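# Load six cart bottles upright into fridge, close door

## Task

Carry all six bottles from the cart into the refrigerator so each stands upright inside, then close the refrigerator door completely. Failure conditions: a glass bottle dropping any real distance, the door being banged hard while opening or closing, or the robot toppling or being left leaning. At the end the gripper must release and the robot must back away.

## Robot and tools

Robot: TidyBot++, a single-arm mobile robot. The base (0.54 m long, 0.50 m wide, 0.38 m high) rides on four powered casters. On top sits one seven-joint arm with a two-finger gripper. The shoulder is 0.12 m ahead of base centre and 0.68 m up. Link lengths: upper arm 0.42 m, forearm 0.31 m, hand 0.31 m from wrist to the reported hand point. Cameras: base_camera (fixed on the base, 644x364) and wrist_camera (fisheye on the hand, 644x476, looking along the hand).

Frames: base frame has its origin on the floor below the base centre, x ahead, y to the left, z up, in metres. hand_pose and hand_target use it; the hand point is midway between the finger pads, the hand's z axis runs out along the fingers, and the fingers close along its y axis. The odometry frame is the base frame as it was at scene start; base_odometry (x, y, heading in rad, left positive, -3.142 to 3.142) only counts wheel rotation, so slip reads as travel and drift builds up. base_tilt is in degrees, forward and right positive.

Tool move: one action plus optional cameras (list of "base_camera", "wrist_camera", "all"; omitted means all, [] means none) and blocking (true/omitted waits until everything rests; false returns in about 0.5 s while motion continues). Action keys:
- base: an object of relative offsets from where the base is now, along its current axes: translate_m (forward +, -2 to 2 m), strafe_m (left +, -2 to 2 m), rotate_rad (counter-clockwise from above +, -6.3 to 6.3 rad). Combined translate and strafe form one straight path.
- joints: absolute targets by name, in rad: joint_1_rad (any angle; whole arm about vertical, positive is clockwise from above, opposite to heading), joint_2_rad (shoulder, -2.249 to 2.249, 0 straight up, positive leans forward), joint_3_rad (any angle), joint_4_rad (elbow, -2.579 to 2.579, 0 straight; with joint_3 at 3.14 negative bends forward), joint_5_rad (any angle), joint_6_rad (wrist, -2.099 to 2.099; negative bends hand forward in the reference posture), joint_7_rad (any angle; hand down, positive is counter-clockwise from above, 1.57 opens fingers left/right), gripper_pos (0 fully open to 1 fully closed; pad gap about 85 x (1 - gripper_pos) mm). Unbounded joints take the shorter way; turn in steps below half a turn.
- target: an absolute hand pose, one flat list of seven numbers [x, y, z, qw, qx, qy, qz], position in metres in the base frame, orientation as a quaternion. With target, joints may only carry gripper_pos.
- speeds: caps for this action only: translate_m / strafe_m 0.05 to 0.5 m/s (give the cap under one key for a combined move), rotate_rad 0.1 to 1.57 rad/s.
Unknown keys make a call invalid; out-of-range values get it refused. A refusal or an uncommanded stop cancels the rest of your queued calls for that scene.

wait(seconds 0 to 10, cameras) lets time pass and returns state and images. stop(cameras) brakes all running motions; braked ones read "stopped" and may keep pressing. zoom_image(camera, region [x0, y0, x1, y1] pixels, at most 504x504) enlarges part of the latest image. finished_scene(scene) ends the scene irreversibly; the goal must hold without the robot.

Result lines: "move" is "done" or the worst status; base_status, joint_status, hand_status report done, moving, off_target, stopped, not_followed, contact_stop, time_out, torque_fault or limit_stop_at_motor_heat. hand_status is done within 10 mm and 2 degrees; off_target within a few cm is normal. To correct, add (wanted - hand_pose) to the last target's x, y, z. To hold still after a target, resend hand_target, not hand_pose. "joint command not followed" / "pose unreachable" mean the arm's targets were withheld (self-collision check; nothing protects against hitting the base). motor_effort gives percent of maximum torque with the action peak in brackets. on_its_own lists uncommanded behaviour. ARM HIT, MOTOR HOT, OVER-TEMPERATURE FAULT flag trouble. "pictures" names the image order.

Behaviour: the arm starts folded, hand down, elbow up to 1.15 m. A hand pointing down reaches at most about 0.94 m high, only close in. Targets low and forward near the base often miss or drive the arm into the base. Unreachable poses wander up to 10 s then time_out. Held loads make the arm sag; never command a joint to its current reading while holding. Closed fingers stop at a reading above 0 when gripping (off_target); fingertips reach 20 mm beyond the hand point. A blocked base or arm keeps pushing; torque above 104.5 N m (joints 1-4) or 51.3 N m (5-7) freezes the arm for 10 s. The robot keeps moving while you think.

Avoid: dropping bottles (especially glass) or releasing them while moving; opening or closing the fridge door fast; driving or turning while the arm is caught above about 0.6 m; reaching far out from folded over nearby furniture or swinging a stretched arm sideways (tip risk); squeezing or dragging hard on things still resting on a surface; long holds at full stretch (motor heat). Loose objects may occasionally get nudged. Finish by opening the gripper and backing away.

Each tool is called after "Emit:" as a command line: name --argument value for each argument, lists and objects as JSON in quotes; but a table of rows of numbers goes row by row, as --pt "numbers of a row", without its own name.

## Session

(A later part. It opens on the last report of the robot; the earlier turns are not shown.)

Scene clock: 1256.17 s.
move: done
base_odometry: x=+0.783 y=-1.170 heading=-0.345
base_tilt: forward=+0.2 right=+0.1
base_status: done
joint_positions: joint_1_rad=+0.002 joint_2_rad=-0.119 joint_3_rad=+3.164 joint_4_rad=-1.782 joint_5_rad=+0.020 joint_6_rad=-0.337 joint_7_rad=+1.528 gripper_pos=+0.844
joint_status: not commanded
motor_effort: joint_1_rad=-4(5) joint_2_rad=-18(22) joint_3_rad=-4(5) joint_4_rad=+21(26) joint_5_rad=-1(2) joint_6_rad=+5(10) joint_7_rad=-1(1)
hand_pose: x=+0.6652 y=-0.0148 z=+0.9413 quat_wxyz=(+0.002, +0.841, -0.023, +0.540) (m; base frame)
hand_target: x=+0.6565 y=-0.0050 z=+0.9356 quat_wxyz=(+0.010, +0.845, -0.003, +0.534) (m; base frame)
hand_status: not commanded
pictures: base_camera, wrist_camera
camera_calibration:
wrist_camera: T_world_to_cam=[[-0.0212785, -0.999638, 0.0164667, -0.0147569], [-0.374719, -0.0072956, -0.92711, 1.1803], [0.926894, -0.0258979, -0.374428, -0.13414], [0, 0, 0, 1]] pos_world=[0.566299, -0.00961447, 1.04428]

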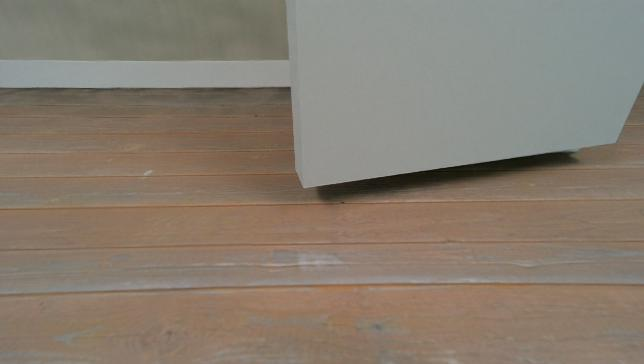

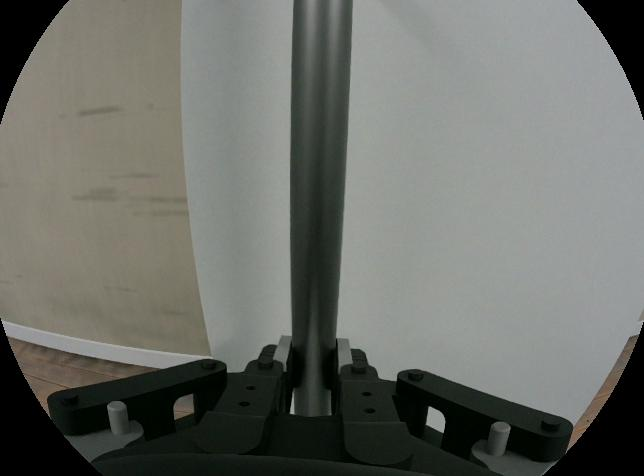

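Emit:
move --base '{"translate_m": 0.1161, "strafe_m": 0.037}' --speeds '{"translate_m": 0.1}' --cameras '[]'

Emit:
move --base '{"translate_m": 0.029, "strafe_m": 0.0055}' --speeds '{"translate_m": 0.06}'

Emit:
move --joints '{"gripper_pos": 0.14}' --cameras '["wrist_camera"]'

Scene clock: 1264.30 s.
move: done
base_odometry: x=+0.905 y=-1.175 heading=-0.345
base_tilt: forward=+0.2 right=+0.1
base_status: done
joint_positions: joint_1_rad=+0.002 joint_2_rad=-0.120 joint_3_rad=+3.167 joint_4_rad=-1.785 joint_5_rad=+0.020 joint_6_rad=-0.337 joint_7_rad=+1.528 gripper_pos=+0.846
joint_status: not commanded
motor_effort: joint_1_rad=-4(5) joint_2_rad=-20(21) joint_3_rad=-4(6) joint_4_rad=+22(25) joint_5_rad=-1(2) joint_6_rad=+7(10) joint_7_rad=-1(1)
hand_pose: x=+0.6644 y=-0.0159 z=+0.9402 quat_wxyz=(+0.002, +0.841, -0.024, +0.540) (m; base frame)
hand_target: x=+0.6565 y=-0.0050 z=+0.9356 quat_wxyz=(+0.010, +0.845, -0.003, +0.534) (m; base frame)
hand_status: not commanded
pictures: none
No camera images: "cameras" was empty.

Scene clock: 1265.27 s.
move: done
base_odometry: x=+0.934 y=-1.179 heading=-0.345
base_tilt: forward=+0.2 right=+0.1
base_status: done
joint_positions: joint_1_rad=+0.002 joint_2_rad=-0.135 joint_3_rad=+3.169 joint_4_rad=-1.798 joint_5_rad=+0.020 joint_6_rad=-0.339 joint_7_rad=+1.528 gripper_pos=+0.846
joint_status: not commanded
motor_effort: joint_1_rad=-5(6) joint_2_rad=-15(20) joint_3_rad=-5(7) joint_4_rad=+25(28) joint_5_rad=-1(2) joint_6_rad=+9(14) joint_7_rad=-1(1)
hand_pose: x=+0.6582 y=-0.0174 z=+0.9400 quat_wxyz=(+0.003, +0.842, -0.025, +0.540) (m; base frame)
hand_target: x=+0.6565 y=-0.0050 z=+0.9356 quat_wxyz=(+0.010, +0.845, -0.003, +0.534) (m; base frame)
hand_status: not commanded
pictures: base_camera, wrist_camera
camera_calibration:
wrist_camera: T_world_to_cam=[[-0.0259301, -0.999544, 0.0154894, -0.0134978], [-0.376642, -0.00458425, -0.926348, 1.17707], [0.925996, -0.0298542, -0.376351, -0.125949], [0, 0, 0, 1]] pos_world=[0.55961, -0.0118558, 1.04318]

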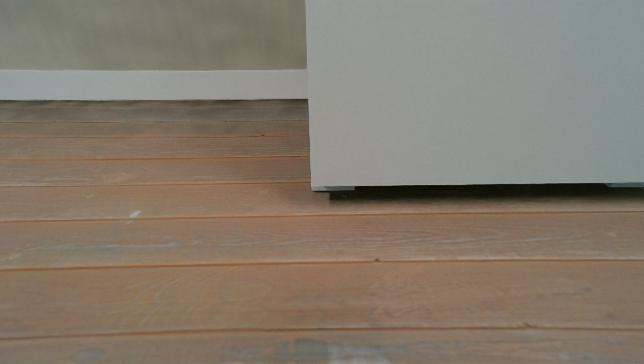

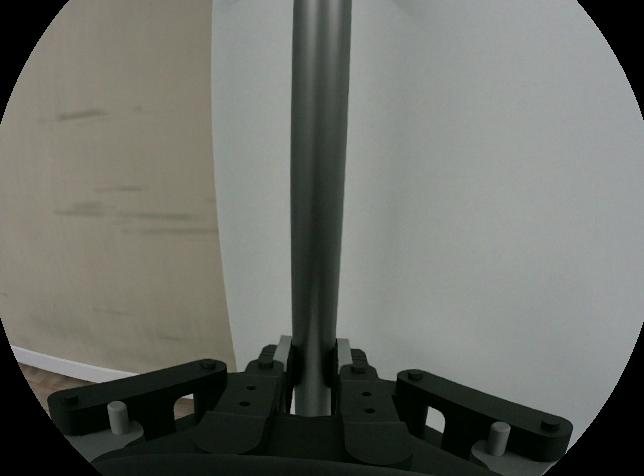

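Scene clock: 1266.27 s.
move: done
base_odometry: x=+0.934 y=-1.179 heading=-0.345
base_tilt: forward=+0.2 right=+0.1
base_status: not commanded
joint_positions: joint_1_rad=-0.003 joint_2_rad=-0.135 joint_3_rad=+3.152 joint_4_rad=-1.798 joint_5_rad=+0.020 joint_6_rad=-0.339 joint_7_rad=+1.528 gripper_pos=+0.140
joint_status: all done
motor_effort: joint_1_rad=+0(5) joint_2_rad=-16(18) joint_3_rad=+0(5) joint_4_rad=+23(25) joint_5_rad=+0(2) joint_6_rad=+8(10) joint_7_rad=-1(1)
hand_pose: x=+0.6583 y=-0.0050 z=+0.9399 quat_wxyz=(-0.002, +0.842, -0.015, +0.540) (m; base frame)
hand_target: x=+0.6565 y=-0.0050 z=+0.9356 quat_wxyz=(+0.010, +0.845, -0.003, +0.534) (m; base frame)
hand_status: not commanded
pictures: wrist_camera
camera_calibration:
wrist_camera: T_world_to_cam=[[-0.00416967, -0.999832, 0.0178504, -0.0176998], [-0.376565, -0.0149666, -0.926269, 1.1769], [0.926381, -0.0105841, -0.376439, -0.125756], [0, 0, 0, 1]] pos_world=[0.559604, -0.00141358, 1.0431]

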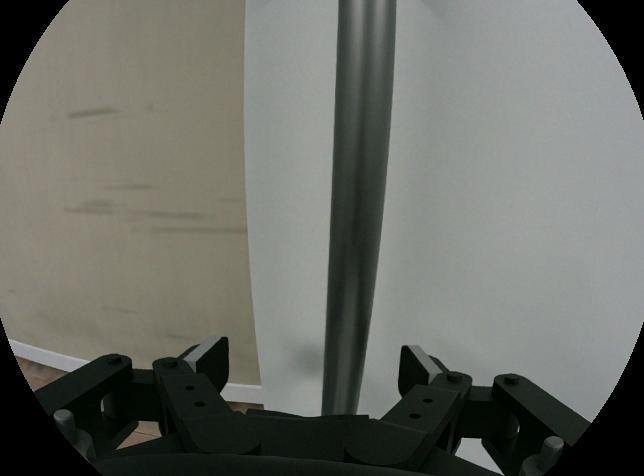

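Emit:
move --base '{"translate_m": -0.12}' --joints '{"joint_1_rad": -0.022, "joint_2_rad": -0.45, "joint_4_rad": -1.43, "joint_6_rad": -1.2}' --speeds '{"translate_m": 0.25}'

Emit:
zoom_image --camera "base_camera" --region '[270, 120, 370, 200]'

Emit:
zoom_image --camera "base_camera" --region '[544, 110, 644, 190]'

Scene clock: 1281.77 s.
move: done
base_odometry: x=+0.821 y=-1.138 heading=-0.345
base_tilt: forward=+0.2 right=+0.1
base_status: done
joint_positions: joint_1_rad=-0.003 joint_2_rad=-0.454 joint_3_rad=+3.151 joint_4_rad=-1.436 joint_5_rad=+0.020 joint_6_rad=-1.126 joint_7_rad=+1.528 gripper_pos=+0.140
joint_status: all done
motor_effort: joint_1_rad=+0(1) joint_2_rad=-2(21) joint_3_rad=+0(1) joint_4_rad=+20(25) joint_5_rad=+0(0) joint_6_rad=+7(9) joint_7_rad=+0(1)
hand_pose: x=+0.4633 y=-0.0082 z=+1.0753 quat_wxyz=(-0.001, +0.869, -0.023, +0.494) (m; base frame)
hand_target: x=+0.4523 y=-0.0141 z=+1.0581 quat_wxyz=(+0.014, +0.886, -0.023, +0.463) (m; base frame)
hand_status: not commanded
pictures: base_camera, wrist_camera
camera_calibration:
wrist_camera: T_world_to_cam=[[-0.0163783, -0.999801, 0.0113862, -0.0115073], [-0.472521, -0.0022962, -0.881316, 1.22505], [0.881167, -0.0198146, -0.472389, 0.229891], [0, 0, 0, 1]] pos_world=[0.376103, -0.00413685, 1.18839]

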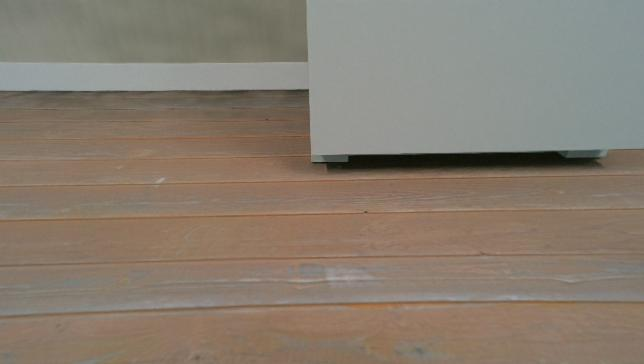

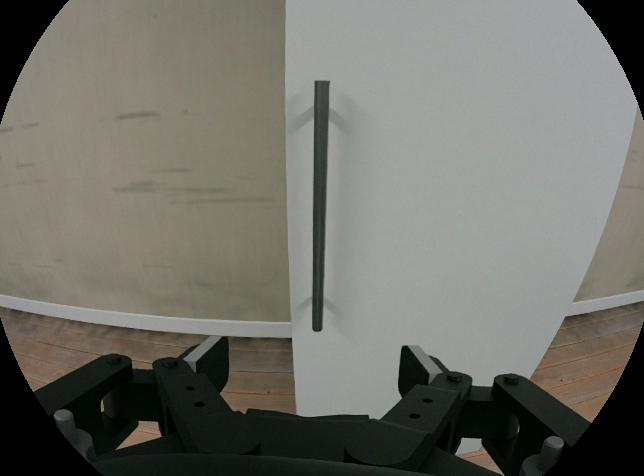

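Scaled by 5.040.

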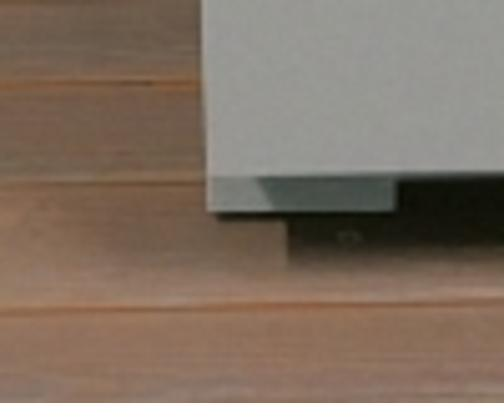

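Scaled by 5.040.

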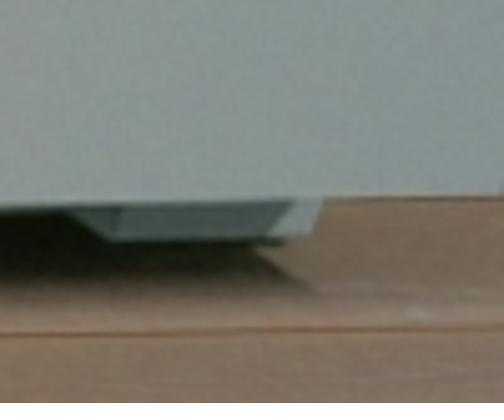

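Emit:
move --base '{"translate_m": -0.05, "strafe_m": 0.475, "rotate_rad": -3.14}' --joints '{"joint_1_rad": -2.443}'

Scene clock: 1347.83 s.
move: done
base_odometry: x=+0.935 y=-0.674 heading=+2.799
base_tilt: forward=+0.2 right=+0.1
base_status: done
joint_positions: joint_1_rad=-2.419 joint_2_rad=-0.453 joint_3_rad=+3.151 joint_4_rad=-1.436 joint_5_rad=+0.020 joint_6_rad=-1.130 joint_7_rad=+1.528 gripper_pos=+0.140
joint_status: all done
motor_effort: joint_1_rad=+0(2) joint_2_rad=-3(4) joint_3_rad=+1(2) joint_4_rad=+20(20) joint_5_rad=+0(1) joint_6_rad=+7(8) joint_7_rad=-1(1)
hand_pose: x=-0.1332 y=+0.2342 z=+1.0741 quat_wxyz=(-0.461, +0.330, +0.805, +0.174) (m; base frame)
hand_target: x=-0.1222 y=+0.2305 z=+1.0581 quat_wxyz=(-0.428, +0.334, +0.821, +0.177) (m; base frame)
hand_status: not commanded
pictures: base_camera, wrist_camera
camera_calibration:
wrist_camera: T_world_to_cam=[[0.675005, 0.737722, 0.0115763, -0.0939343], [0.358256, -0.314002, -0.879236, 1.12407], [-0.644997, 0.597636, -0.476246, 0.416015], [0, 0, 0, 1]] pos_world=[-0.0709712, 0.173633, 1.18754]

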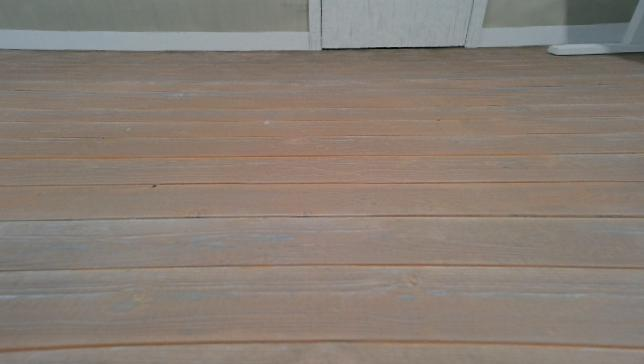

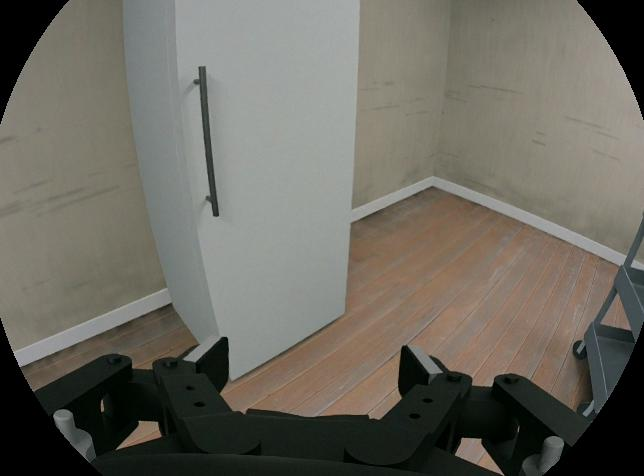

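Emit:
move --cameras '["wrist_camera", "base_camera"]'

Scene clock: 1405.97 s.
base_odometry: x=+0.935 y=-0.674 heading=+2.799
base_tilt: forward=+0.2 right=+0.1
base_status: done
joint_positions: joint_1_rad=-2.419 joint_2_rad=-0.453 joint_3_rad=+3.151 joint_4_rad=-1.436 joint_5_rad=+0.020 joint_6_rad=-1.130 joint_7_rad=+1.528 gripper_pos=+0.140
joint_status: all done
motor_effort: joint_1_rad=+0(2) joint_2_rad=-2(4) joint_3_rad=+0(2) joint_4_rad=+20(20) joint_5_rad=+0(1) joint_6_rad=+7(8) joint_7_rad=-1(1)
hand_pose: x=-0.1332 y=+0.2342 z=+1.0741 quat_wxyz=(-0.461, +0.330, +0.805, +0.174) (m; base frame)
hand_target: x=-0.1222 y=+0.2305 z=+1.0581 quat_wxyz=(-0.428, +0.334, +0.821, +0.177) (m; base frame)
hand_status: not commanded
pictures: base_camera, wrist_camera
camera_calibration:
wrist_camera: T_world_to_cam=[[0.675005, 0.737722, 0.0115763, -0.0939343], [0.358256, -0.314002, -0.879236, 1.12407], [-0.644997, 0.597636, -0.476246, 0.416015], [0, 0, 0, 1]] pos_world=[-0.0709712, 0.173633, 1.18754]

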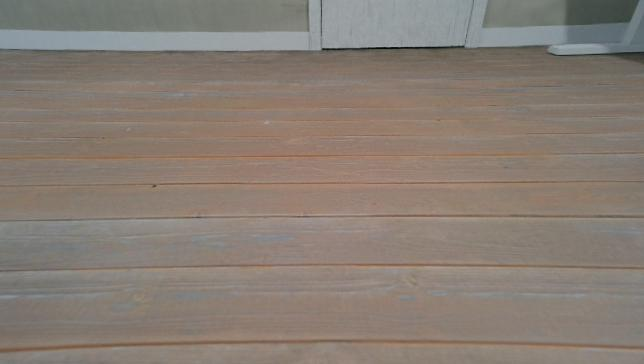

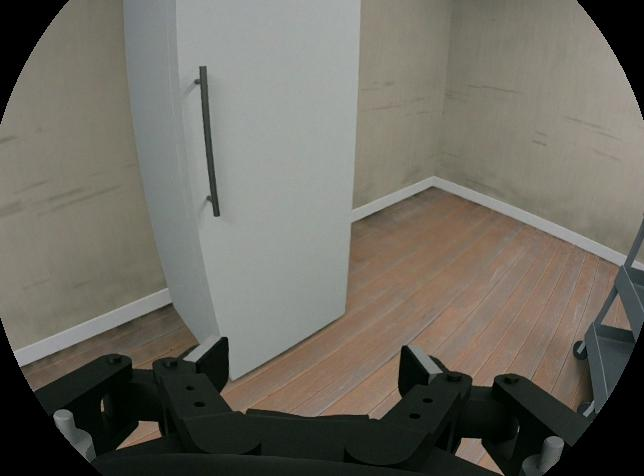

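Emit:
move --base '{"translate_m": -0.495, "strafe_m": 0.084}' --speeds '{"translate_m": 0.3}' --joints '{"joint_2_rad": -0.108, "joint_4_rad": -1.304, "joint_6_rad": -0.858}' --cameras '["wrist_camera"]'

Scene clock: 1474.87 s.
move: done
base_odometry: x=+1.373 y=-0.920 heading=+2.798
base_tilt: forward=+0.2 right=+0.1
base_status: done
joint_positions: joint_1_rad=-2.423 joint_2_rad=-0.102 joint_3_rad=+3.151 joint_4_rad=-1.316 joint_5_rad=+0.020 joint_6_rad=-0.917 joint_7_rad=+1.528 gripper_pos=+0.140
joint_status: all done
motor_effort: joint_1_rad=+0(1) joint_2_rad=-16(19) joint_3_rad=+0(1) joint_4_rad=+22(23) joint_5_rad=+0(1) joint_6_rad=+6(9) joint_7_rad=-1(1)
hand_pose: x=-0.2631 y=+0.3462 z=+1.0444 quat_wxyz=(-0.452, +0.328, +0.811, +0.172) (m; base frame)
hand_target: x=-0.2692 y=+0.3504 z=+1.0710 quat_wxyz=(-0.480, +0.313, +0.796, +0.195) (m; base frame)
hand_status: not commanded
pictures: wrist_camera
camera_calibration:
wrist_camera: T_world_to_cam=[[0.66999, 0.742177, 0.0169249, -0.0970007], [0.376148, -0.319731, -0.869646, 1.17639], [-0.640021, 0.58902, -0.493385, 0.273333], [0, 0, 0, 1]] pos_world=[-0.202569, 0.287121, 1.15954]

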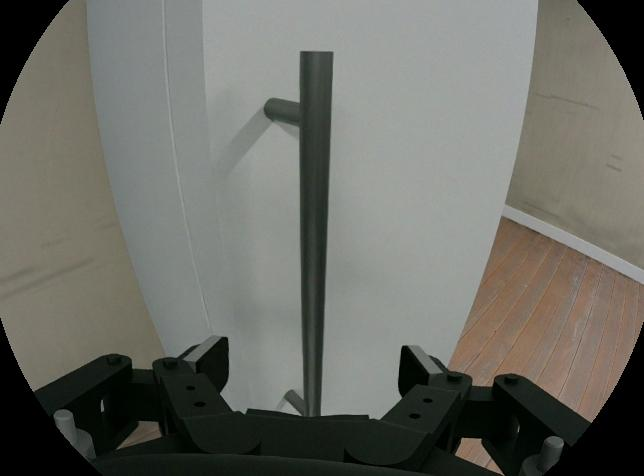

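Emit:
move --base '{"translate_m": -0.077, "strafe_m": 0.068}' --speeds '{"translate_m": 0.12}' --cameras '["wrist_camera"]'

Emit:
move --joints '{"gripper_pos": 0.96}' --cameras '["wrist_camera"]'

Scene clock: 1485.07 s.
move: done
base_odometry: x=+1.423 y=-1.010 heading=+2.799
base_tilt: forward=+0.2 right=+0.2
base_status: done
joint_positions: joint_1_rad=-2.423 joint_2_rad=-0.104 joint_3_rad=+3.151 joint_4_rad=-1.315 joint_5_rad=+0.020 joint_6_rad=-0.915 joint_7_rad=+1.528 gripper_pos=+0.140
joint_status: not commanded
motor_effort: joint_1_rad=+0(0) joint_2_rad=-15(19) joint_3_rad=+0(1) joint_4_rad=+22(23) joint_5_rad=+0(1) joint_6_rad=+7(8) joint_7_rad=+0(1)
hand_pose: x=-0.2629 y=+0.3460 z=+1.0465 quat_wxyz=(-0.454, +0.327, +0.810, +0.172) (m; base frame)
hand_target: x=-0.2692 y=+0.3504 z=+1.0710 quat_wxyz=(-0.480, +0.313, +0.796, +0.195) (m; base frame)
hand_status: not commanded
pictures: wrist_camera
camera_calibration:
wrist_camera: T_world_to_cam=[[0.66992, 0.742242, 0.016891, -0.0969687], [0.372991, -0.316802, -0.872074, 1.17881], [-0.641939, 0.59052, -0.489082, 0.269116], [0, 0, 0, 1]] pos_world=[-0.201968, 0.286505, 1.16127]

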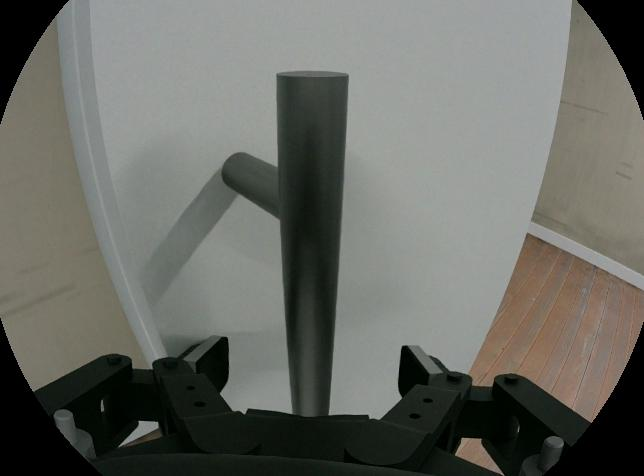

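Scene clock: 1486.07 s.
move: off_target
base_odometry: x=+1.422 y=-1.010 heading=+2.799
base_tilt: forward=+0.2 right=+0.1
base_status: not commanded
joint_positions: joint_1_rad=-2.424 joint_2_rad=-0.104 joint_3_rad=+3.150 joint_4_rad=-1.315 joint_5_rad=+0.021 joint_6_rad=-0.915 joint_7_rad=+1.528 gripper_pos=+0.839
joint_status: gripper_pos off_target (ended at +0.839, target +0.960)
motor_effort: joint_1_rad=-1(1) joint_2_rad=-16(17) joint_3_rad=-1(1) joint_4_rad=+23(23) joint_5_rad=-1(2) joint_6_rad=+8(9) joint_7_rad=-2(2)
hand_pose: x=-0.2635 y=+0.3450 z=+1.0468 quat_wxyz=(-0.455, +0.326, +0.811, +0.172) (m; base frame)
hand_target: x=-0.2692 y=+0.3504 z=+1.0710 quat_wxyz=(-0.480, +0.313, +0.796, +0.195) (m; base frame)
hand_status: not commanded
pictures: wrist_camera
camera_calibration:
wrist_camera: T_world_to_cam=[[0.668313, 0.743674, 0.0175385, -0.0974667], [0.373707, -0.315264, -0.872326, 1.1789], [-0.643196, 0.589541, -0.488611, 0.268929], [0, 0, 0, 1]] pos_world=[-0.20245, 0.285604, 1.1615]

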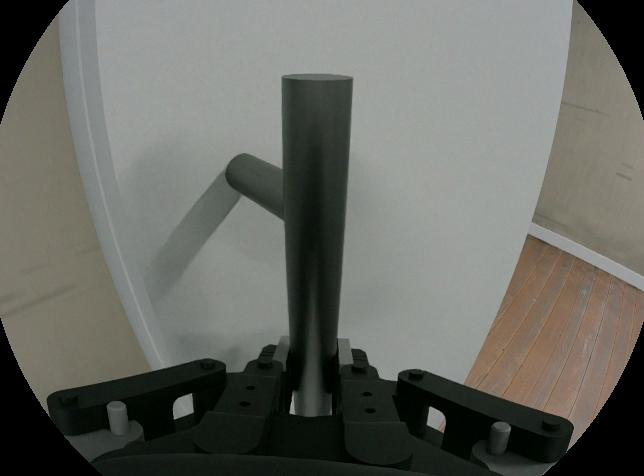

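Emit:
move --base '{"translate_m": 0.042}' --speeds '{"translate_m": 0.1}' --joints '{"joint_1_rad": -2.391}' --cameras '["wrist_camera"]'

Emit:
move --base '{"translate_m": 0.037}' --speeds '{"translate_m": 0.1}' --joints '{"joint_1_rad": -2.356}' --cameras '["wrist_camera"]'

Scene clock: 1522.43 s.
move: done
base_odometry: x=+1.383 y=-0.996 heading=+2.799
base_tilt: forward=+0.2 right=+0.1
base_status: done
joint_positions: joint_1_rad=-2.426 joint_2_rad=-0.059 joint_3_rad=+3.118 joint_4_rad=-1.301 joint_5_rad=+0.021 joint_6_rad=-0.855 joint_7_rad=+1.528 gripper_pos=+0.839
joint_status: all done
motor_effort: joint_1_rad=+8(9) joint_2_rad=-27(28) joint_3_rad=+7(9) joint_4_rad=+19(23) joint_5_rad=+4(5) joint_6_rad=+0(8) joint_7_rad=-1(2)
hand_pose: x=-0.2960 y=+0.3481 z=+1.0470 quat_wxyz=(-0.469, +0.309, +0.810, +0.169) (m; base frame)
hand_target: x=-0.2505 y=+0.3701 z=+1.0710 quat_wxyz=(-0.475, +0.334, +0.787, +0.208) (m; base frame)
hand_status: not commanded
pictures: wrist_camera
camera_calibration:
wrist_camera: T_world_to_cam=[[0.642484, 0.766035, 0.0200968, -0.0961648], [0.366095, -0.283799, -0.886246, 1.19356], [-0.673193, 0.576757, -0.462778, 0.214878], [0, 0, 0, 1]] pos_world=[-0.230517, 0.288463, 1.15916]

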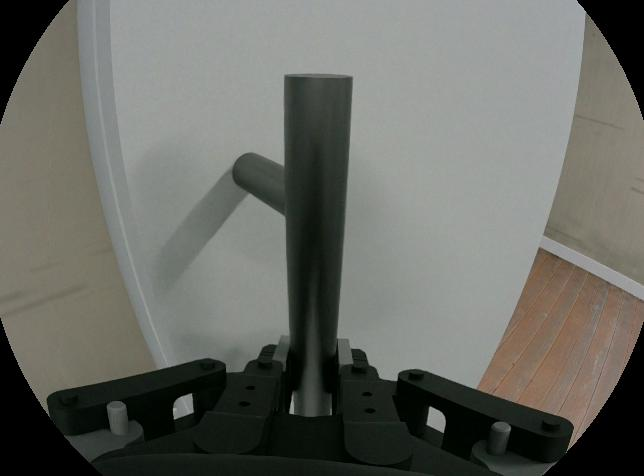

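Scene clock: 1523.57 s.
move: done
base_odometry: x=+1.348 y=-0.984 heading=+2.799
base_tilt: forward=+0.2 right=+0.1
base_status: done
joint_positions: joint_1_rad=-2.391 joint_2_rad=-0.083 joint_3_rad=+3.126 joint_4_rad=-1.317 joint_5_rad=+0.021 joint_6_rad=-0.867 joint_7_rad=+1.528 gripper_pos=+0.840
joint_status: all done
motor_effort: joint_1_rad=+6(15) joint_2_rad=-22(35) joint_3_rad=+6(14) joint_4_rad=+25(28) joint_5_rad=+3(9) joint_6_rad=+9(12) joint_7_rad=-2(3)
hand_pose: x=-0.2723 y=+0.3579 z=+1.0478 quat_wxyz=(-0.464, +0.327, +0.804, +0.179) (m; base frame)
hand_target: x=-0.2373 y=+0.3828 z=+1.0710 quat_wxyz=(-0.471, +0.348, +0.781, +0.216) (m; base frame)
hand_status: not commanded
pictures: wrist_camera
camera_calibration:
wrist_camera: T_world_to_cam=[[0.674601, 0.737913, 0.0199504, -0.0999063], [0.35589, -0.30144, -0.884577, 1.19011], [-0.646727, 0.603837, -0.465967, 0.226337], [0, 0, 0, 1]] pos_world=[-0.209772, 0.295797, 1.1602]

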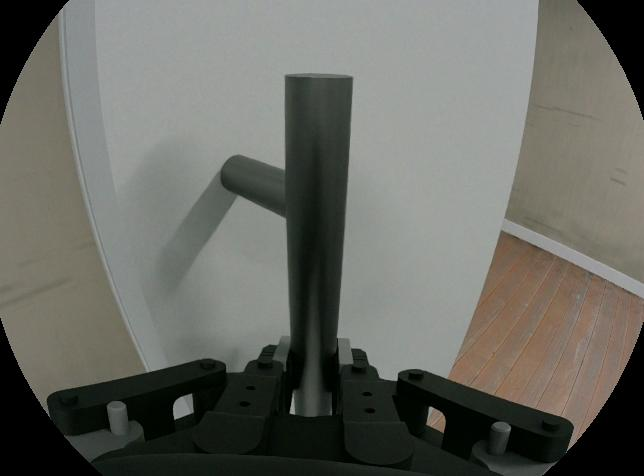

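Emit:
move --base '{"translate_m": 0.033}' --speeds '{"translate_m": 0.1}' --joints '{"joint_1_rad": -2.308}' --cameras '[]'

Emit:
move --base '{"translate_m": 0.02}' --speeds '{"translate_m": 0.1}' --joints '{"joint_1_rad": -2.25}' --cameras '["wrist_camera"]'

Scene clock: 1533.50 s.
move: off_target
base_odometry: x=+1.317 y=-0.973 heading=+2.799
base_tilt: forward=+0.2 right=+0.1
base_status: done
joint_positions: joint_1_rad=-2.353 joint_2_rad=-0.085 joint_3_rad=+3.122 joint_4_rad=-1.317 joint_5_rad=+0.021 joint_6_rad=-0.869 joint_7_rad=+1.528 gripper_pos=+0.841
joint_status: joint_1_rad off_target (ended at -2.353, target -2.308)
motor_effort: joint_1_rad=+7(10) joint_2_rad=-21(26) joint_3_rad=+8(10) joint_4_rad=+27(29) joint_5_rad=+5(6) joint_6_rad=+10(14) joint_7_rad=-2(3)
hand_pose: x=-0.2591 y=+0.3698 z=+1.0482 quat_wxyz=(-0.461, +0.340, +0.798, +0.187) (m; base frame)
hand_target: x=-0.2185 y=+0.3995 z=+1.0710 quat_wxyz=(-0.466, +0.366, +0.773, +0.227) (m; base frame)
hand_status: not commanded
pictures: none
No camera images: "cameras" was empty.

Scene clock: 1534.37 s.
move: off_target
base_odometry: x=+1.298 y=-0.966 heading=+2.799
base_tilt: forward=+0.2 right=+0.2
base_status: done
joint_positions: joint_1_rad=-2.306 joint_2_rad=-0.090 joint_3_rad=+3.112 joint_4_rad=-1.319 joint_5_rad=+0.021 joint_6_rad=-0.872 joint_7_rad=+1.528 gripper_pos=+0.841
joint_status: joint_1_rad off_target (ended at -2.306, target -2.250)
motor_effort: joint_1_rad=+8(11) joint_2_rad=-21(26) joint_3_rad=+9(11) joint_4_rad=+28(29) joint_5_rad=+5(7) joint_6_rad=+11(15) joint_7_rad=-2(3)
hand_pose: x=-0.2435 y=+0.3819 z=+1.0486 quat_wxyz=(-0.457, +0.355, +0.792, +0.196) (m; base frame)
hand_target: x=-0.1948 y=+0.4184 z=+1.0710 quat_wxyz=(-0.459, +0.389, +0.762, +0.241) (m; base frame)
hand_status: not commanded
pictures: wrist_camera
camera_calibration:
wrist_camera: T_world_to_cam=[[0.725701, 0.687683, 0.0212249, -0.106853], [0.334734, -0.325951, -0.884143, 1.19157], [-0.601092, 0.648728, -0.466734, 0.225617], [0, 0, 0, 1]] pos_world=[-0.185699, 0.31551, 1.16109]

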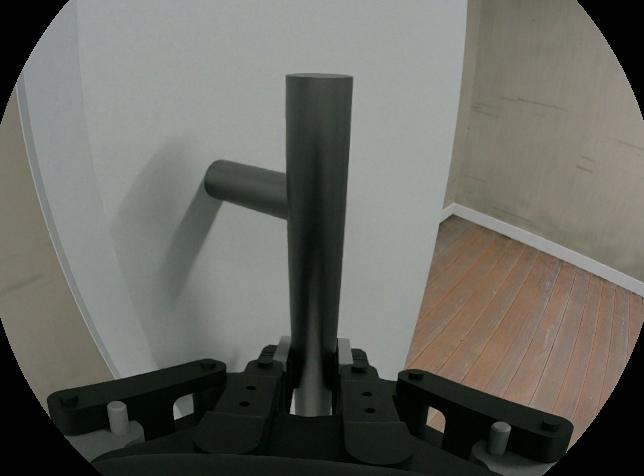

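Emit:
move --base '{"translate_m": -0.008, "strafe_m": 0.02}' --speeds '{"translate_m": 0.1}' --joints '{"joint_1_rad": -2.24, "joint_2_rad": -0.165, "joint_4_rad": -1.35, "joint_6_rad": -0.935}' --cameras '[]'

Emit:
move --base '{"translate_m": -0.01, "strafe_m": 0.0175}' --speeds '{"translate_m": 0.1}' --joints '{"joint_1_rad": -2.18, "joint_2_rad": -0.222, "joint_4_rad": -1.396, "joint_6_rad": -1.012}' --cameras '["wrist_camera"]'

Scene clock: 1557.83 s.
move: off_target
base_odometry: x=+1.299 y=-0.987 heading=+2.799
base_tilt: forward=+0.2 right=+0.1
base_status: done
joint_positions: joint_1_rad=-2.302 joint_2_rad=-0.134 joint_3_rad=+3.106 joint_4_rad=-1.348 joint_5_rad=+0.021 joint_6_rad=-0.896 joint_7_rad=+1.528 gripper_pos=+0.841
joint_status: joint_1_rad off_target (ended at -2.302, target -2.240); the others done
motor_effort: joint_1_rad=+8(12) joint_2_rad=-18(21) joint_3_rad=+9(12) joint_4_rad=+26(30) joint_5_rad=+6(7) joint_6_rad=+9(17) joint_7_rad=-2(2)
hand_pose: x=-0.2298 y=+0.3652 z=+1.0486 quat_wxyz=(-0.453, +0.355, +0.794, +0.195) (m; base frame)
hand_target: x=-0.1681 y=+0.3944 z=+1.0531 quat_wxyz=(-0.432, +0.402, +0.774, +0.231) (m; base frame)
hand_status: not commanded
pictures: none
No camera images: "cameras" was empty.

Scene clock: 1558.90 s.
move: off_target
base_odometry: x=+1.302 y=-1.007 heading=+2.799
base_tilt: forward=+0.2 right=+0.1
base_status: done
joint_positions: joint_1_rad=-2.227 joint_2_rad=-0.200 joint_3_rad=+3.116 joint_4_rad=-1.380 joint_5_rad=+0.021 joint_6_rad=-0.950 joint_7_rad=+1.528 gripper_pos=+0.842
joint_status: joint_1_rad off_target (ended at -2.227, target -2.180); the others done
motor_effort: joint_1_rad=+6(12) joint_2_rad=-14(19) joint_3_rad=+7(13) joint_4_rad=+23(27) joint_5_rad=+5(9) joint_6_rad=+8(12) joint_7_rad=-2(3)
hand_pose: x=-0.1757 y=+0.3668 z=+1.0487 quat_wxyz=(-0.436, +0.391, +0.783, +0.211) (m; base frame)
hand_target: x=-0.1227 y=+0.3816 z=+1.0346 quat_wxyz=(-0.399, +0.434, +0.774, +0.231) (m; base frame)
hand_status: not commanded
pictures: wrist_camera
camera_calibration:
wrist_camera: T_world_to_cam=[[0.780915, 0.624201, 0.0233579, -0.114902], [0.323044, -0.371578, -0.870387, 1.16429], [-0.534617, 0.687243, -0.491815, 0.300084], [0, 0, 0, 1]] pos_world=[-0.125957, 0.298114, 1.16365]

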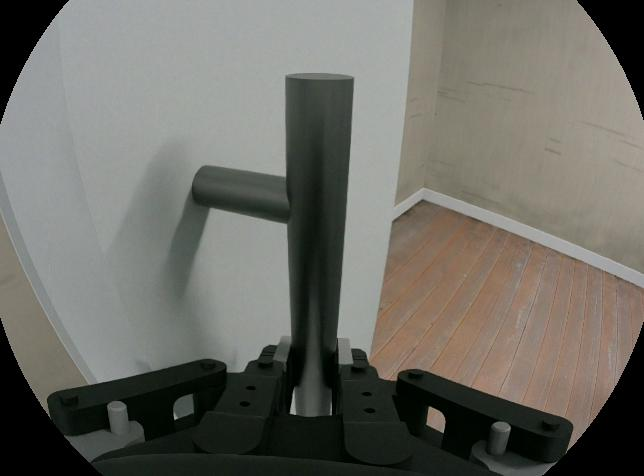

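Emit:
move --base '{"translate_m": -0.003, "strafe_m": 0.018}' --speeds '{"translate_m": 0.1}' --joints '{"joint_1_rad": -2.15, "joint_2_rad": -0.27, "joint_4_rad": -1.432, "joint_6_rad": -1.02}' --cameras '["wrist_camera"]'

Scene clock: 1575.50 s.
move: off_target
base_odometry: x=+1.299 y=-1.026 heading=+2.799
base_tilt: forward=+0.2 right=+0.1
base_status: done
joint_positions: joint_1_rad=-2.203 joint_2_rad=-0.245 joint_3_rad=+3.111 joint_4_rad=-1.412 joint_5_rad=+0.021 joint_6_rad=-0.961 joint_7_rad=+1.528 gripper_pos=+0.843
joint_status: joint_1_rad off_target (ended at -2.203, target -2.150); the others done
motor_effort: joint_1_rad=+6(10) joint_2_rad=-12(14) joint_3_rad=+7(12) joint_4_rad=+23(24) joint_5_rad=+5(8) joint_6_rad=+8(9) joint_7_rad=-2(2)
hand_pose: x=-0.1572 y=+0.3563 z=+1.0487 quat_wxyz=(-0.435, +0.398, +0.779, +0.216) (m; base frame)
hand_target: x=-0.1000 y=+0.3717 z=+1.0341 quat_wxyz=(-0.397, +0.445, +0.767, +0.238) (m; base frame)
hand_status: not commanded
pictures: wrist_camera
camera_calibration:
wrist_camera: T_world_to_cam=[[0.792778, 0.608973, 0.0256028, -0.117871], [0.316295, -0.375128, -0.871342, 1.15565], [-0.521019, 0.698879, -0.490008, 0.313269], [0, 0, 0, 1]] pos_world=[-0.10886, 0.286359, 1.16349]

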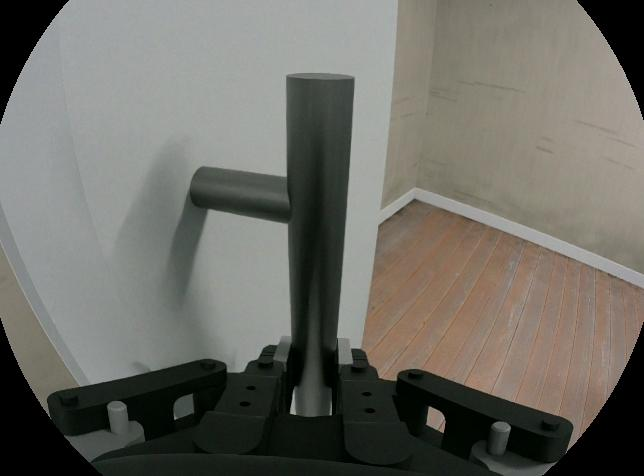

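Emit:
move --base '{"translate_m": -0.002, "strafe_m": 0.018}' --speeds '{"translate_m": 0.1}' --joints '{"joint_1_rad": -2.115, "joint_2_rad": -0.307, "joint_4_rad": -1.461, "joint_6_rad": -1.032}' --cameras '["wrist_camera"]'

Scene clock: 1587.50 s.
move: off_target
base_odometry: x=+1.295 y=-1.043 heading=+2.799
base_tilt: forward=+0.2 right=+0.1
base_status: done
joint_positions: joint_1_rad=-2.165 joint_2_rad=-0.290 joint_3_rad=+3.111 joint_4_rad=-1.442 joint_5_rad=+0.021 joint_6_rad=-0.973 joint_7_rad=+1.528 gripper_pos=+0.844
joint_status: joint_1_rad off_target (ended at -2.165, target -2.115); the others done
motor_effort: joint_1_rad=+6(11) joint_2_rad=-10(13) joint_3_rad=+7(12) joint_4_rad=+23(24) joint_5_rad=+5(9) joint_6_rad=+8(10) joint_7_rad=-2(2)
hand_pose: x=-0.1324 y=+0.3505 z=+1.0488 quat_wxyz=(-0.431, +0.412, +0.770, +0.225) (m; base frame)
hand_target: x=-0.0782 y=+0.3649 z=+1.0310 quat_wxyz=(-0.391, +0.459, +0.760, +0.244) (m; base frame)
hand_status: not commanded
pictures: wrist_camera
camera_calibration:
wrist_camera: T_world_to_cam=[[0.815514, 0.578119, 0.0267438, -0.121372], [0.301075, -0.384335, -0.87272, 1.14833], [-0.494258, 0.719767, -0.487488, 0.323869], [0, 0, 0, 1]] pos_world=[-0.0866788, 0.278401, 1.1633]

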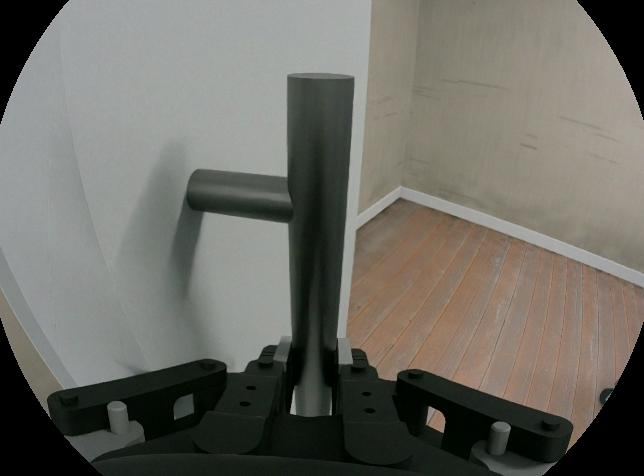

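Emit:
move --base '{"strafe_m": 0.013}' --speeds '{"strafe_m": 0.08}' --joints '{"joint_1_rad": -2.11, "joint_2_rad": -0.328, "joint_4_rad": -1.48, "joint_6_rad": -1.045}' --cameras '["wrist_camera"]'

Scene clock: 1621.23 s.
move: off_target
base_odometry: x=+1.291 y=-1.056 heading=+2.799
base_tilt: forward=+0.2 right=+0.1
base_status: done
joint_positions: joint_1_rad=-2.162 joint_2_rad=-0.316 joint_3_rad=+3.109 joint_4_rad=-1.459 joint_5_rad=+0.021 joint_6_rad=-0.981 joint_7_rad=+1.528 gripper_pos=+0.844
joint_status: joint_1_rad off_target (ended at -2.162, target -2.110); the others done
motor_effort: joint_1_rad=+7(9) joint_2_rad=-9(10) joint_3_rad=+8(12) joint_4_rad=+22(23) joint_5_rad=+6(8) joint_6_rad=+7(9) joint_7_rad=-2(2)
hand_pose: x=-0.1257 y=+0.3413 z=+1.0487 quat_wxyz=(-0.432, +0.412, +0.770, +0.227) (m; base frame)
hand_target: x=-0.0708 y=+0.3567 z=+1.0260 quat_wxyz=(-0.386, +0.463, +0.760, +0.242) (m; base frame)
hand_status: not commanded
pictures: wrist_camera
camera_calibration:
wrist_camera: T_world_to_cam=[[0.816333, 0.576896, 0.0281367, -0.122424], [0.30063, -0.382799, -0.873548, 1.14298], [-0.493176, 0.721565, -0.485924, 0.331676], [0, 0, 0, 1]] pos_world=[-0.0801016, 0.268833, 1.16307]

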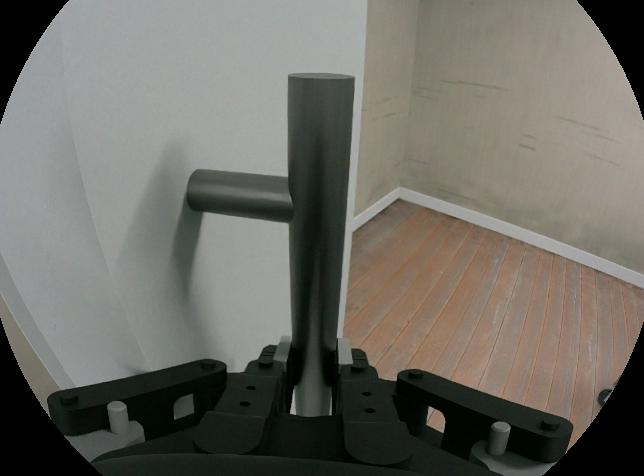

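Emit:
move --joints '{"joint_1_rad": -2.165}' --cameras '[]'

Emit:
move --joints '{"gripper_pos": 0.72}' --cameras '["wrist_camera"]'

Scene clock: 1634.13 s.
move: done
base_odometry: x=+1.291 y=-1.056 heading=+2.799
base_tilt: forward=+0.2 right=+0.1
base_status: not commanded
joint_positions: joint_1_rad=-2.174 joint_2_rad=-0.316 joint_3_rad=+3.116 joint_4_rad=-1.459 joint_5_rad=+0.021 joint_6_rad=-0.981 joint_7_rad=+1.528 gripper_pos=+0.844
joint_status: all done
motor_effort: joint_1_rad=+6(7) joint_2_rad=-10(11) joint_3_rad=+7(8) joint_4_rad=+21(23) joint_5_rad=+5(6) joint_6_rad=+6(7) joint_7_rad=-2(2)
hand_pose: x=-0.1267 y=+0.3406 z=+1.0487 quat_wxyz=(-0.433, +0.411, +0.771, +0.225) (m; base frame)
hand_target: x=-0.0901 y=+0.3458 z=+1.0260 quat_wxyz=(-0.393, +0.441, +0.773, +0.232) (m; base frame)
hand_status: not commanded
pictures: none
No camera images: "cameras" was empty.

Scene clock: 1634.80 s.
move: done
base_odometry: x=+1.291 y=-1.056 heading=+2.799
base_tilt: forward=+0.2 right=+0.1
base_status: not commanded
joint_positions: joint_1_rad=-2.174 joint_2_rad=-0.316 joint_3_rad=+3.121 joint_4_rad=-1.459 joint_5_rad=+0.021 joint_6_rad=-0.981 joint_7_rad=+1.528 gripper_pos=+0.720
joint_status: all done
motor_effort: joint_1_rad=+4(6) joint_2_rad=-9(11) joint_3_rad=+5(7) joint_4_rad=+21(22) joint_5_rad=+4(5) joint_6_rad=+7(8) joint_7_rad=-1(2)
hand_pose: x=-0.1243 y=+0.3422 z=+1.0484 quat_wxyz=(-0.432, +0.413, +0.769, +0.225) (m; base frame)
hand_target: x=-0.0901 y=+0.3458 z=+1.0260 quat_wxyz=(-0.393, +0.441, +0.773, +0.232) (m; base frame)
hand_status: not commanded
pictures: wrist_camera
camera_calibration:
wrist_camera: T_world_to_cam=[[0.816629, 0.576655, 0.02419, -0.119772], [0.298083, -0.385499, -0.873234, 1.14297], [-0.494229, 0.720319, -0.486701, 0.332684], [0, 0, 0, 1]] pos_world=[-0.078469, 0.270043, 1.1629]

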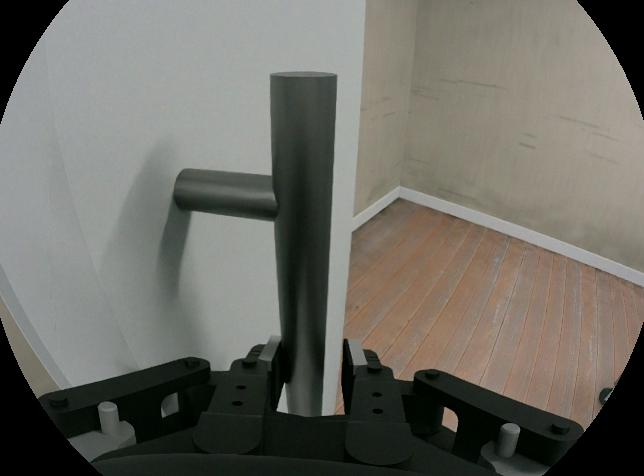

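Emit:
move --joints '{"joint_2_rad": -0.45, "joint_4_rad": -1.46, "joint_6_rad": -1.17}' --cameras '["wrist_camera"]'

Scene clock: 1642.33 s.
move: done
base_odometry: x=+1.291 y=-1.055 heading=+2.799
base_tilt: forward=+0.2 right=+0.1
base_status: not commanded
joint_positions: joint_1_rad=-2.170 joint_2_rad=-0.454 joint_3_rad=+3.148 joint_4_rad=-1.459 joint_5_rad=+0.024 joint_6_rad=-1.099 joint_7_rad=+1.528 gripper_pos=+0.720
joint_status: all done
motor_effort: joint_1_rad=+0(5) joint_2_rad=-2(13) joint_3_rad=+0(6) joint_4_rad=+20(22) joint_5_rad=+0(5) joint_6_rad=+7(8) joint_7_rad=-1(1)
hand_pose: x=-0.0708 y=+0.2929 z=+1.0704 quat_wxyz=(-0.438, +0.425, +0.757, +0.233) (m; base frame)
hand_target: x=-0.0528 y=+0.2920 z=+1.0502 quat_wxyz=(-0.400, +0.443, +0.767, +0.234) (m; base frame)
hand_status: not commanded
pictures: wrist_camera
camera_calibration:
wrist_camera: T_world_to_cam=[[0.835428, 0.54936, 0.0162237, -0.117787], [0.269475, -0.383715, -0.883259, 1.13539], [-0.479002, 0.742271, -0.468605, 0.380626], [0, 0, 0, 1]] pos_world=[-0.0252357, 0.217845, 1.18312]

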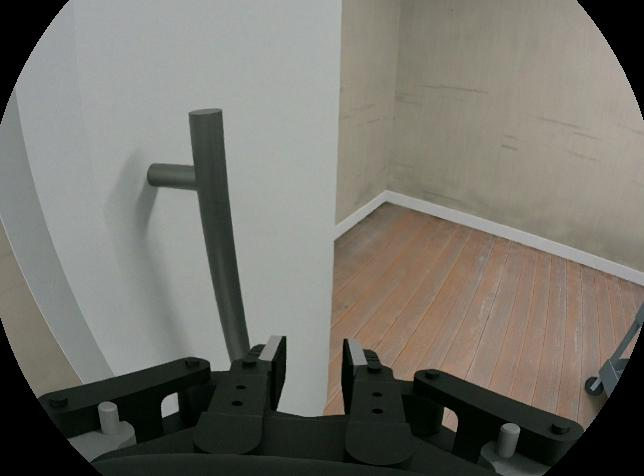

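Emit:
move --joints '{"joint_1_rad": 0.0, "gripper_pos": 0.3}' --cameras '["wrist_camera"]'

Scene clock: 1649.80 s.
move: done
base_odometry: x=+1.291 y=-1.055 heading=+2.799
base_tilt: forward=+0.2 right=+0.1
base_status: not commanded
joint_positions: joint_1_rad=-0.024 joint_2_rad=-0.454 joint_3_rad=+3.148 joint_4_rad=-1.459 joint_5_rad=+0.024 joint_6_rad=-1.099 joint_7_rad=+1.528 gripper_pos=+0.300
joint_status: all done
motor_effort: joint_1_rad=+0(1) joint_2_rad=-2(3) joint_3_rad=+0(1) joint_4_rad=+20(20) joint_5_rad=+0(1) joint_6_rad=+7(8) joint_7_rad=+0(1)
hand_pose: x=+0.4680 y=-0.0003 z=+1.0703 quat_wxyz=(-0.004, +0.868, -0.012, +0.496) (m; base frame)
hand_target: x=+0.4571 y=-0.0212 z=+1.0502 quat_wxyz=(+0.020, +0.886, -0.032, +0.463) (m; base frame)
hand_status: not commanded
pictures: wrist_camera
camera_calibration:
wrist_camera: T_world_to_cam=[[0.00591117, -0.999851, 0.0162234, -0.0190745], [-0.468789, -0.0171012, -0.883145, 1.22312], [0.88329, -0.00238493, -0.46882, 0.218787], [0, 0, 0, 1]] pos_world=[0.380245, 0.002367, 1.18307]

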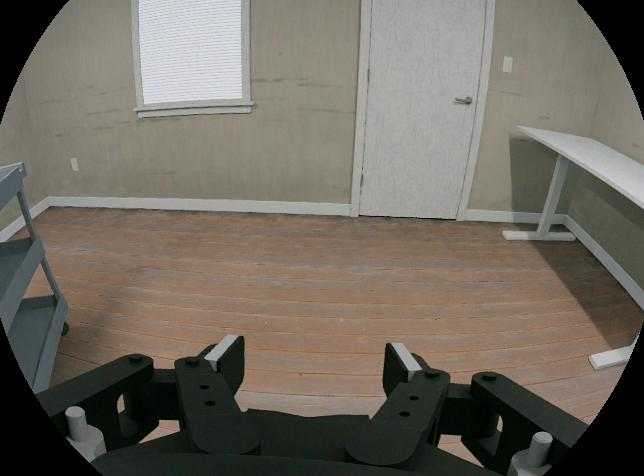

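Emit:
move --base '{"strafe_m": 0.112}' --speeds '{"strafe_m": 0.08}' --joints '{"joint_1_rad": 0.5}' --cameras '["wrist_camera"]'

Scene clock: 1667.93 s.
move: done
base_odometry: x=+1.254 y=-1.160 heading=+2.799
base_tilt: forward=+0.2 right=+0.1
base_status: done
joint_positions: joint_1_rad=+0.477 joint_2_rad=-0.454 joint_3_rad=+3.149 joint_4_rad=-1.459 joint_5_rad=+0.024 joint_6_rad=-1.100 joint_7_rad=+1.528 gripper_pos=+0.300
joint_status: all done
motor_effort: joint_1_rad=+0(2) joint_2_rad=-2(4) joint_3_rad=+0(6) joint_4_rad=+20(21) joint_5_rad=+0(2) joint_6_rad=+7(8) joint_7_rad=-1(1)
hand_pose: x=+0.4248 y=-0.1680 z=+1.0699 quat_wxyz=(+0.119, +0.838, -0.227, +0.481) (m; base frame)
hand_target: x=+0.4056 y=-0.1807 z=+1.0502 quat_wxyz=(+0.133, +0.850, -0.250, +0.444) (m; base frame)
hand_status: not commanded
pictures: wrist_camera
camera_calibration:
wrist_camera: T_world_to_cam=[[-0.475271, -0.879694, 0.0160363, 0.0383146], [-0.420473, 0.211083, -0.882409, 1.21667], [0.772865, -0.426126, -0.470209, 0.233466], [0, 0, 0, 1]] pos_world=[0.349349, -0.123626, 1.18276]

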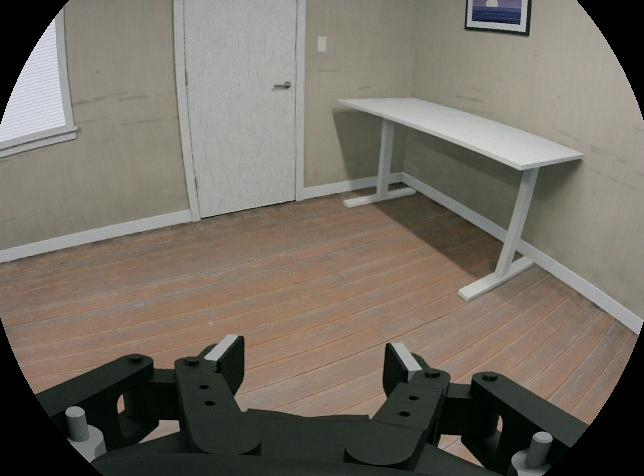

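Emit:
move --base '{"strafe_m": 0.43}' --speeds '{"strafe_m": 0.12}' --joints '{"joint_1_rad": 0.0}' --cameras '["wrist_camera", "base_camera"]'

Scene clock: 1680.03 s.
move: done
base_odometry: x=+1.109 y=-1.565 heading=+2.799
base_tilt: forward=+0.2 right=+0.2
base_status: done
joint_positions: joint_1_rad=+0.022 joint_2_rad=-0.452 joint_3_rad=+3.150 joint_4_rad=-1.459 joint_5_rad=+0.024 joint_6_rad=-1.100 joint_7_rad=+1.528 gripper_pos=+0.300
joint_status: all done
motor_effort: joint_1_rad=+0(1) joint_2_rad=-1(4) joint_3_rad=-1(3) joint_4_rad=+20(21) joint_5_rad=+0(1) joint_6_rad=+7(8) joint_7_rad=+0(1)
hand_pose: x=+0.4680 y=-0.0171 z=+1.0695 quat_wxyz=(+0.007, +0.868, -0.033, +0.495) (m; base frame)
hand_target: x=+0.4571 y=-0.0212 z=+1.0502 quat_wxyz=(+0.020, +0.886, -0.032, +0.463) (m; base frame)
hand_status: not commanded
pictures: base_camera, wrist_camera
camera_calibration:
wrist_camera: T_world_to_cam=[[-0.0414189, -0.99902, 0.0156085, -0.0130219], [-0.471559, 0.00577325, -0.881815, 1.22234], [0.880861, -0.0438841, -0.471336, 0.221408], [0, 0, 0, 1]] pos_world=[0.380837, -0.0103497, 1.18244]

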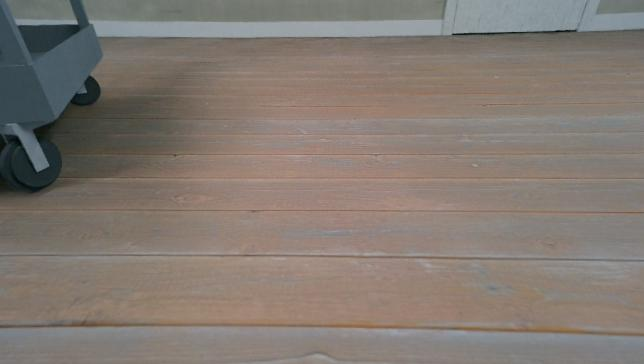

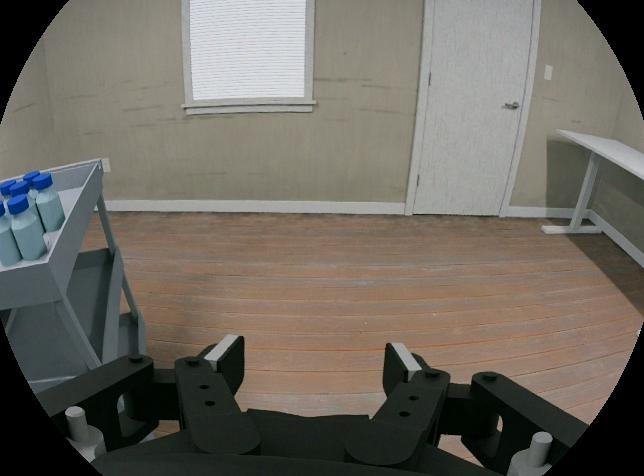

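Emit:
move --base '{"strafe_m": 0.03}' --speeds '{"strafe_m": 0.08}' --cameras '[]'

Emit:
move --base '{"strafe_m": -0.25}' --speeds '{"strafe_m": 0.25}' --joints '{"joint_1_rad": -1.3}' --cameras '["wrist_camera"]'

Scene clock: 1699.40 s.
move: time_out
base_odometry: x=+1.110 y=-1.565 heading=+2.799
base_tilt: forward=+0.2 right=+0.1
base_status: strafe_m time_out (by the wheels' count: -0.001 of +0.030)
joint_positions: joint_1_rad=+0.020 joint_2_rad=-0.452 joint_3_rad=+3.150 joint_4_rad=-1.459 joint_5_rad=+0.025 joint_6_rad=-1.101 joint_7_rad=+1.528 gripper_pos=+0.300
joint_status: not commanded
motor_effort: joint_1_rad=+0(3) joint_2_rad=-3(5) joint_3_rad=+0(12) joint_4_rad=+20(22) joint_5_rad=+0(5) joint_6_rad=+6(8) joint_7_rad=-1(1)
hand_pose: x=+0.4681 y=-0.0165 z=+1.0691 quat_wxyz=(+0.007, +0.869, -0.032, +0.494) (m; base frame)
hand_target: x=+0.4571 y=-0.0212 z=+1.0502 quat_wxyz=(+0.020, +0.886, -0.032, +0.463) (m; base frame)
hand_status: not commanded
pictures: none
No camera images: "cameras" was empty.

not run: a stop that you did not command came earlier in this reply.

Emit:
move --base '{"strafe_m": -0.25}' --speeds '{"strafe_m": 0.25}' --joints '{"joint_1_rad": -1.3}' --cameras '["wrist_camera"]'

Scene clock: 1706.27 s.
move: done
base_odometry: x=+1.194 y=-1.329 heading=+2.799
base_tilt: forward=+0.2 right=+0.1
base_status: done
joint_positions: joint_1_rad=-1.276 joint_2_rad=-0.452 joint_3_rad=+3.150 joint_4_rad=-1.459 joint_5_rad=+0.025 joint_6_rad=-1.101 joint_7_rad=+1.528 gripper_pos=+0.300
joint_status: all done
motor_effort: joint_1_rad=+0(1) joint_2_rad=-2(5) joint_3_rad=+0(2) joint_4_rad=+20(21) joint_5_rad=+0(1) joint_6_rad=+7(8) joint_7_rad=+0(1)
hand_pose: x=+0.2297 y=+0.3317 z=+1.0689 quat_wxyz=(-0.292, +0.712, +0.499, +0.398) (m; base frame)
hand_target: x=+0.2298 y=+0.3201 z=+1.0502 quat_wxyz=(-0.264, +0.724, +0.511, +0.380) (m; base frame)
hand_status: not commanded
pictures: wrist_camera
camera_calibration:
wrist_camera: T_world_to_cam=[[0.950918, -0.309013, 0.0163325, -0.13201], [-0.132488, -0.454264, -0.880961, 1.18125], [0.279647, 0.835557, -0.472908, 0.294483], [0, 0, 0, 1]] pos_world=[0.19968, 0.249748, 1.18205]

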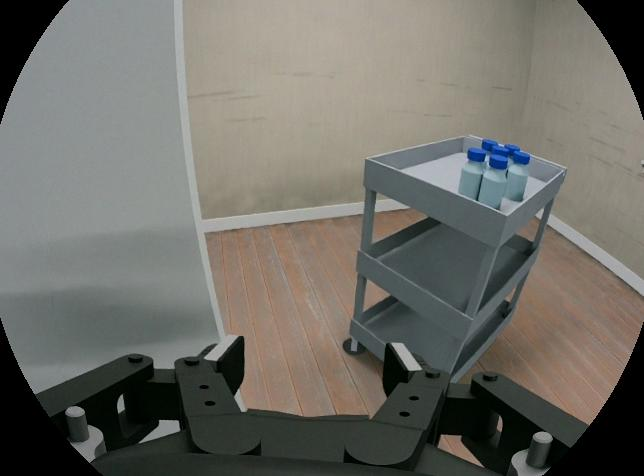

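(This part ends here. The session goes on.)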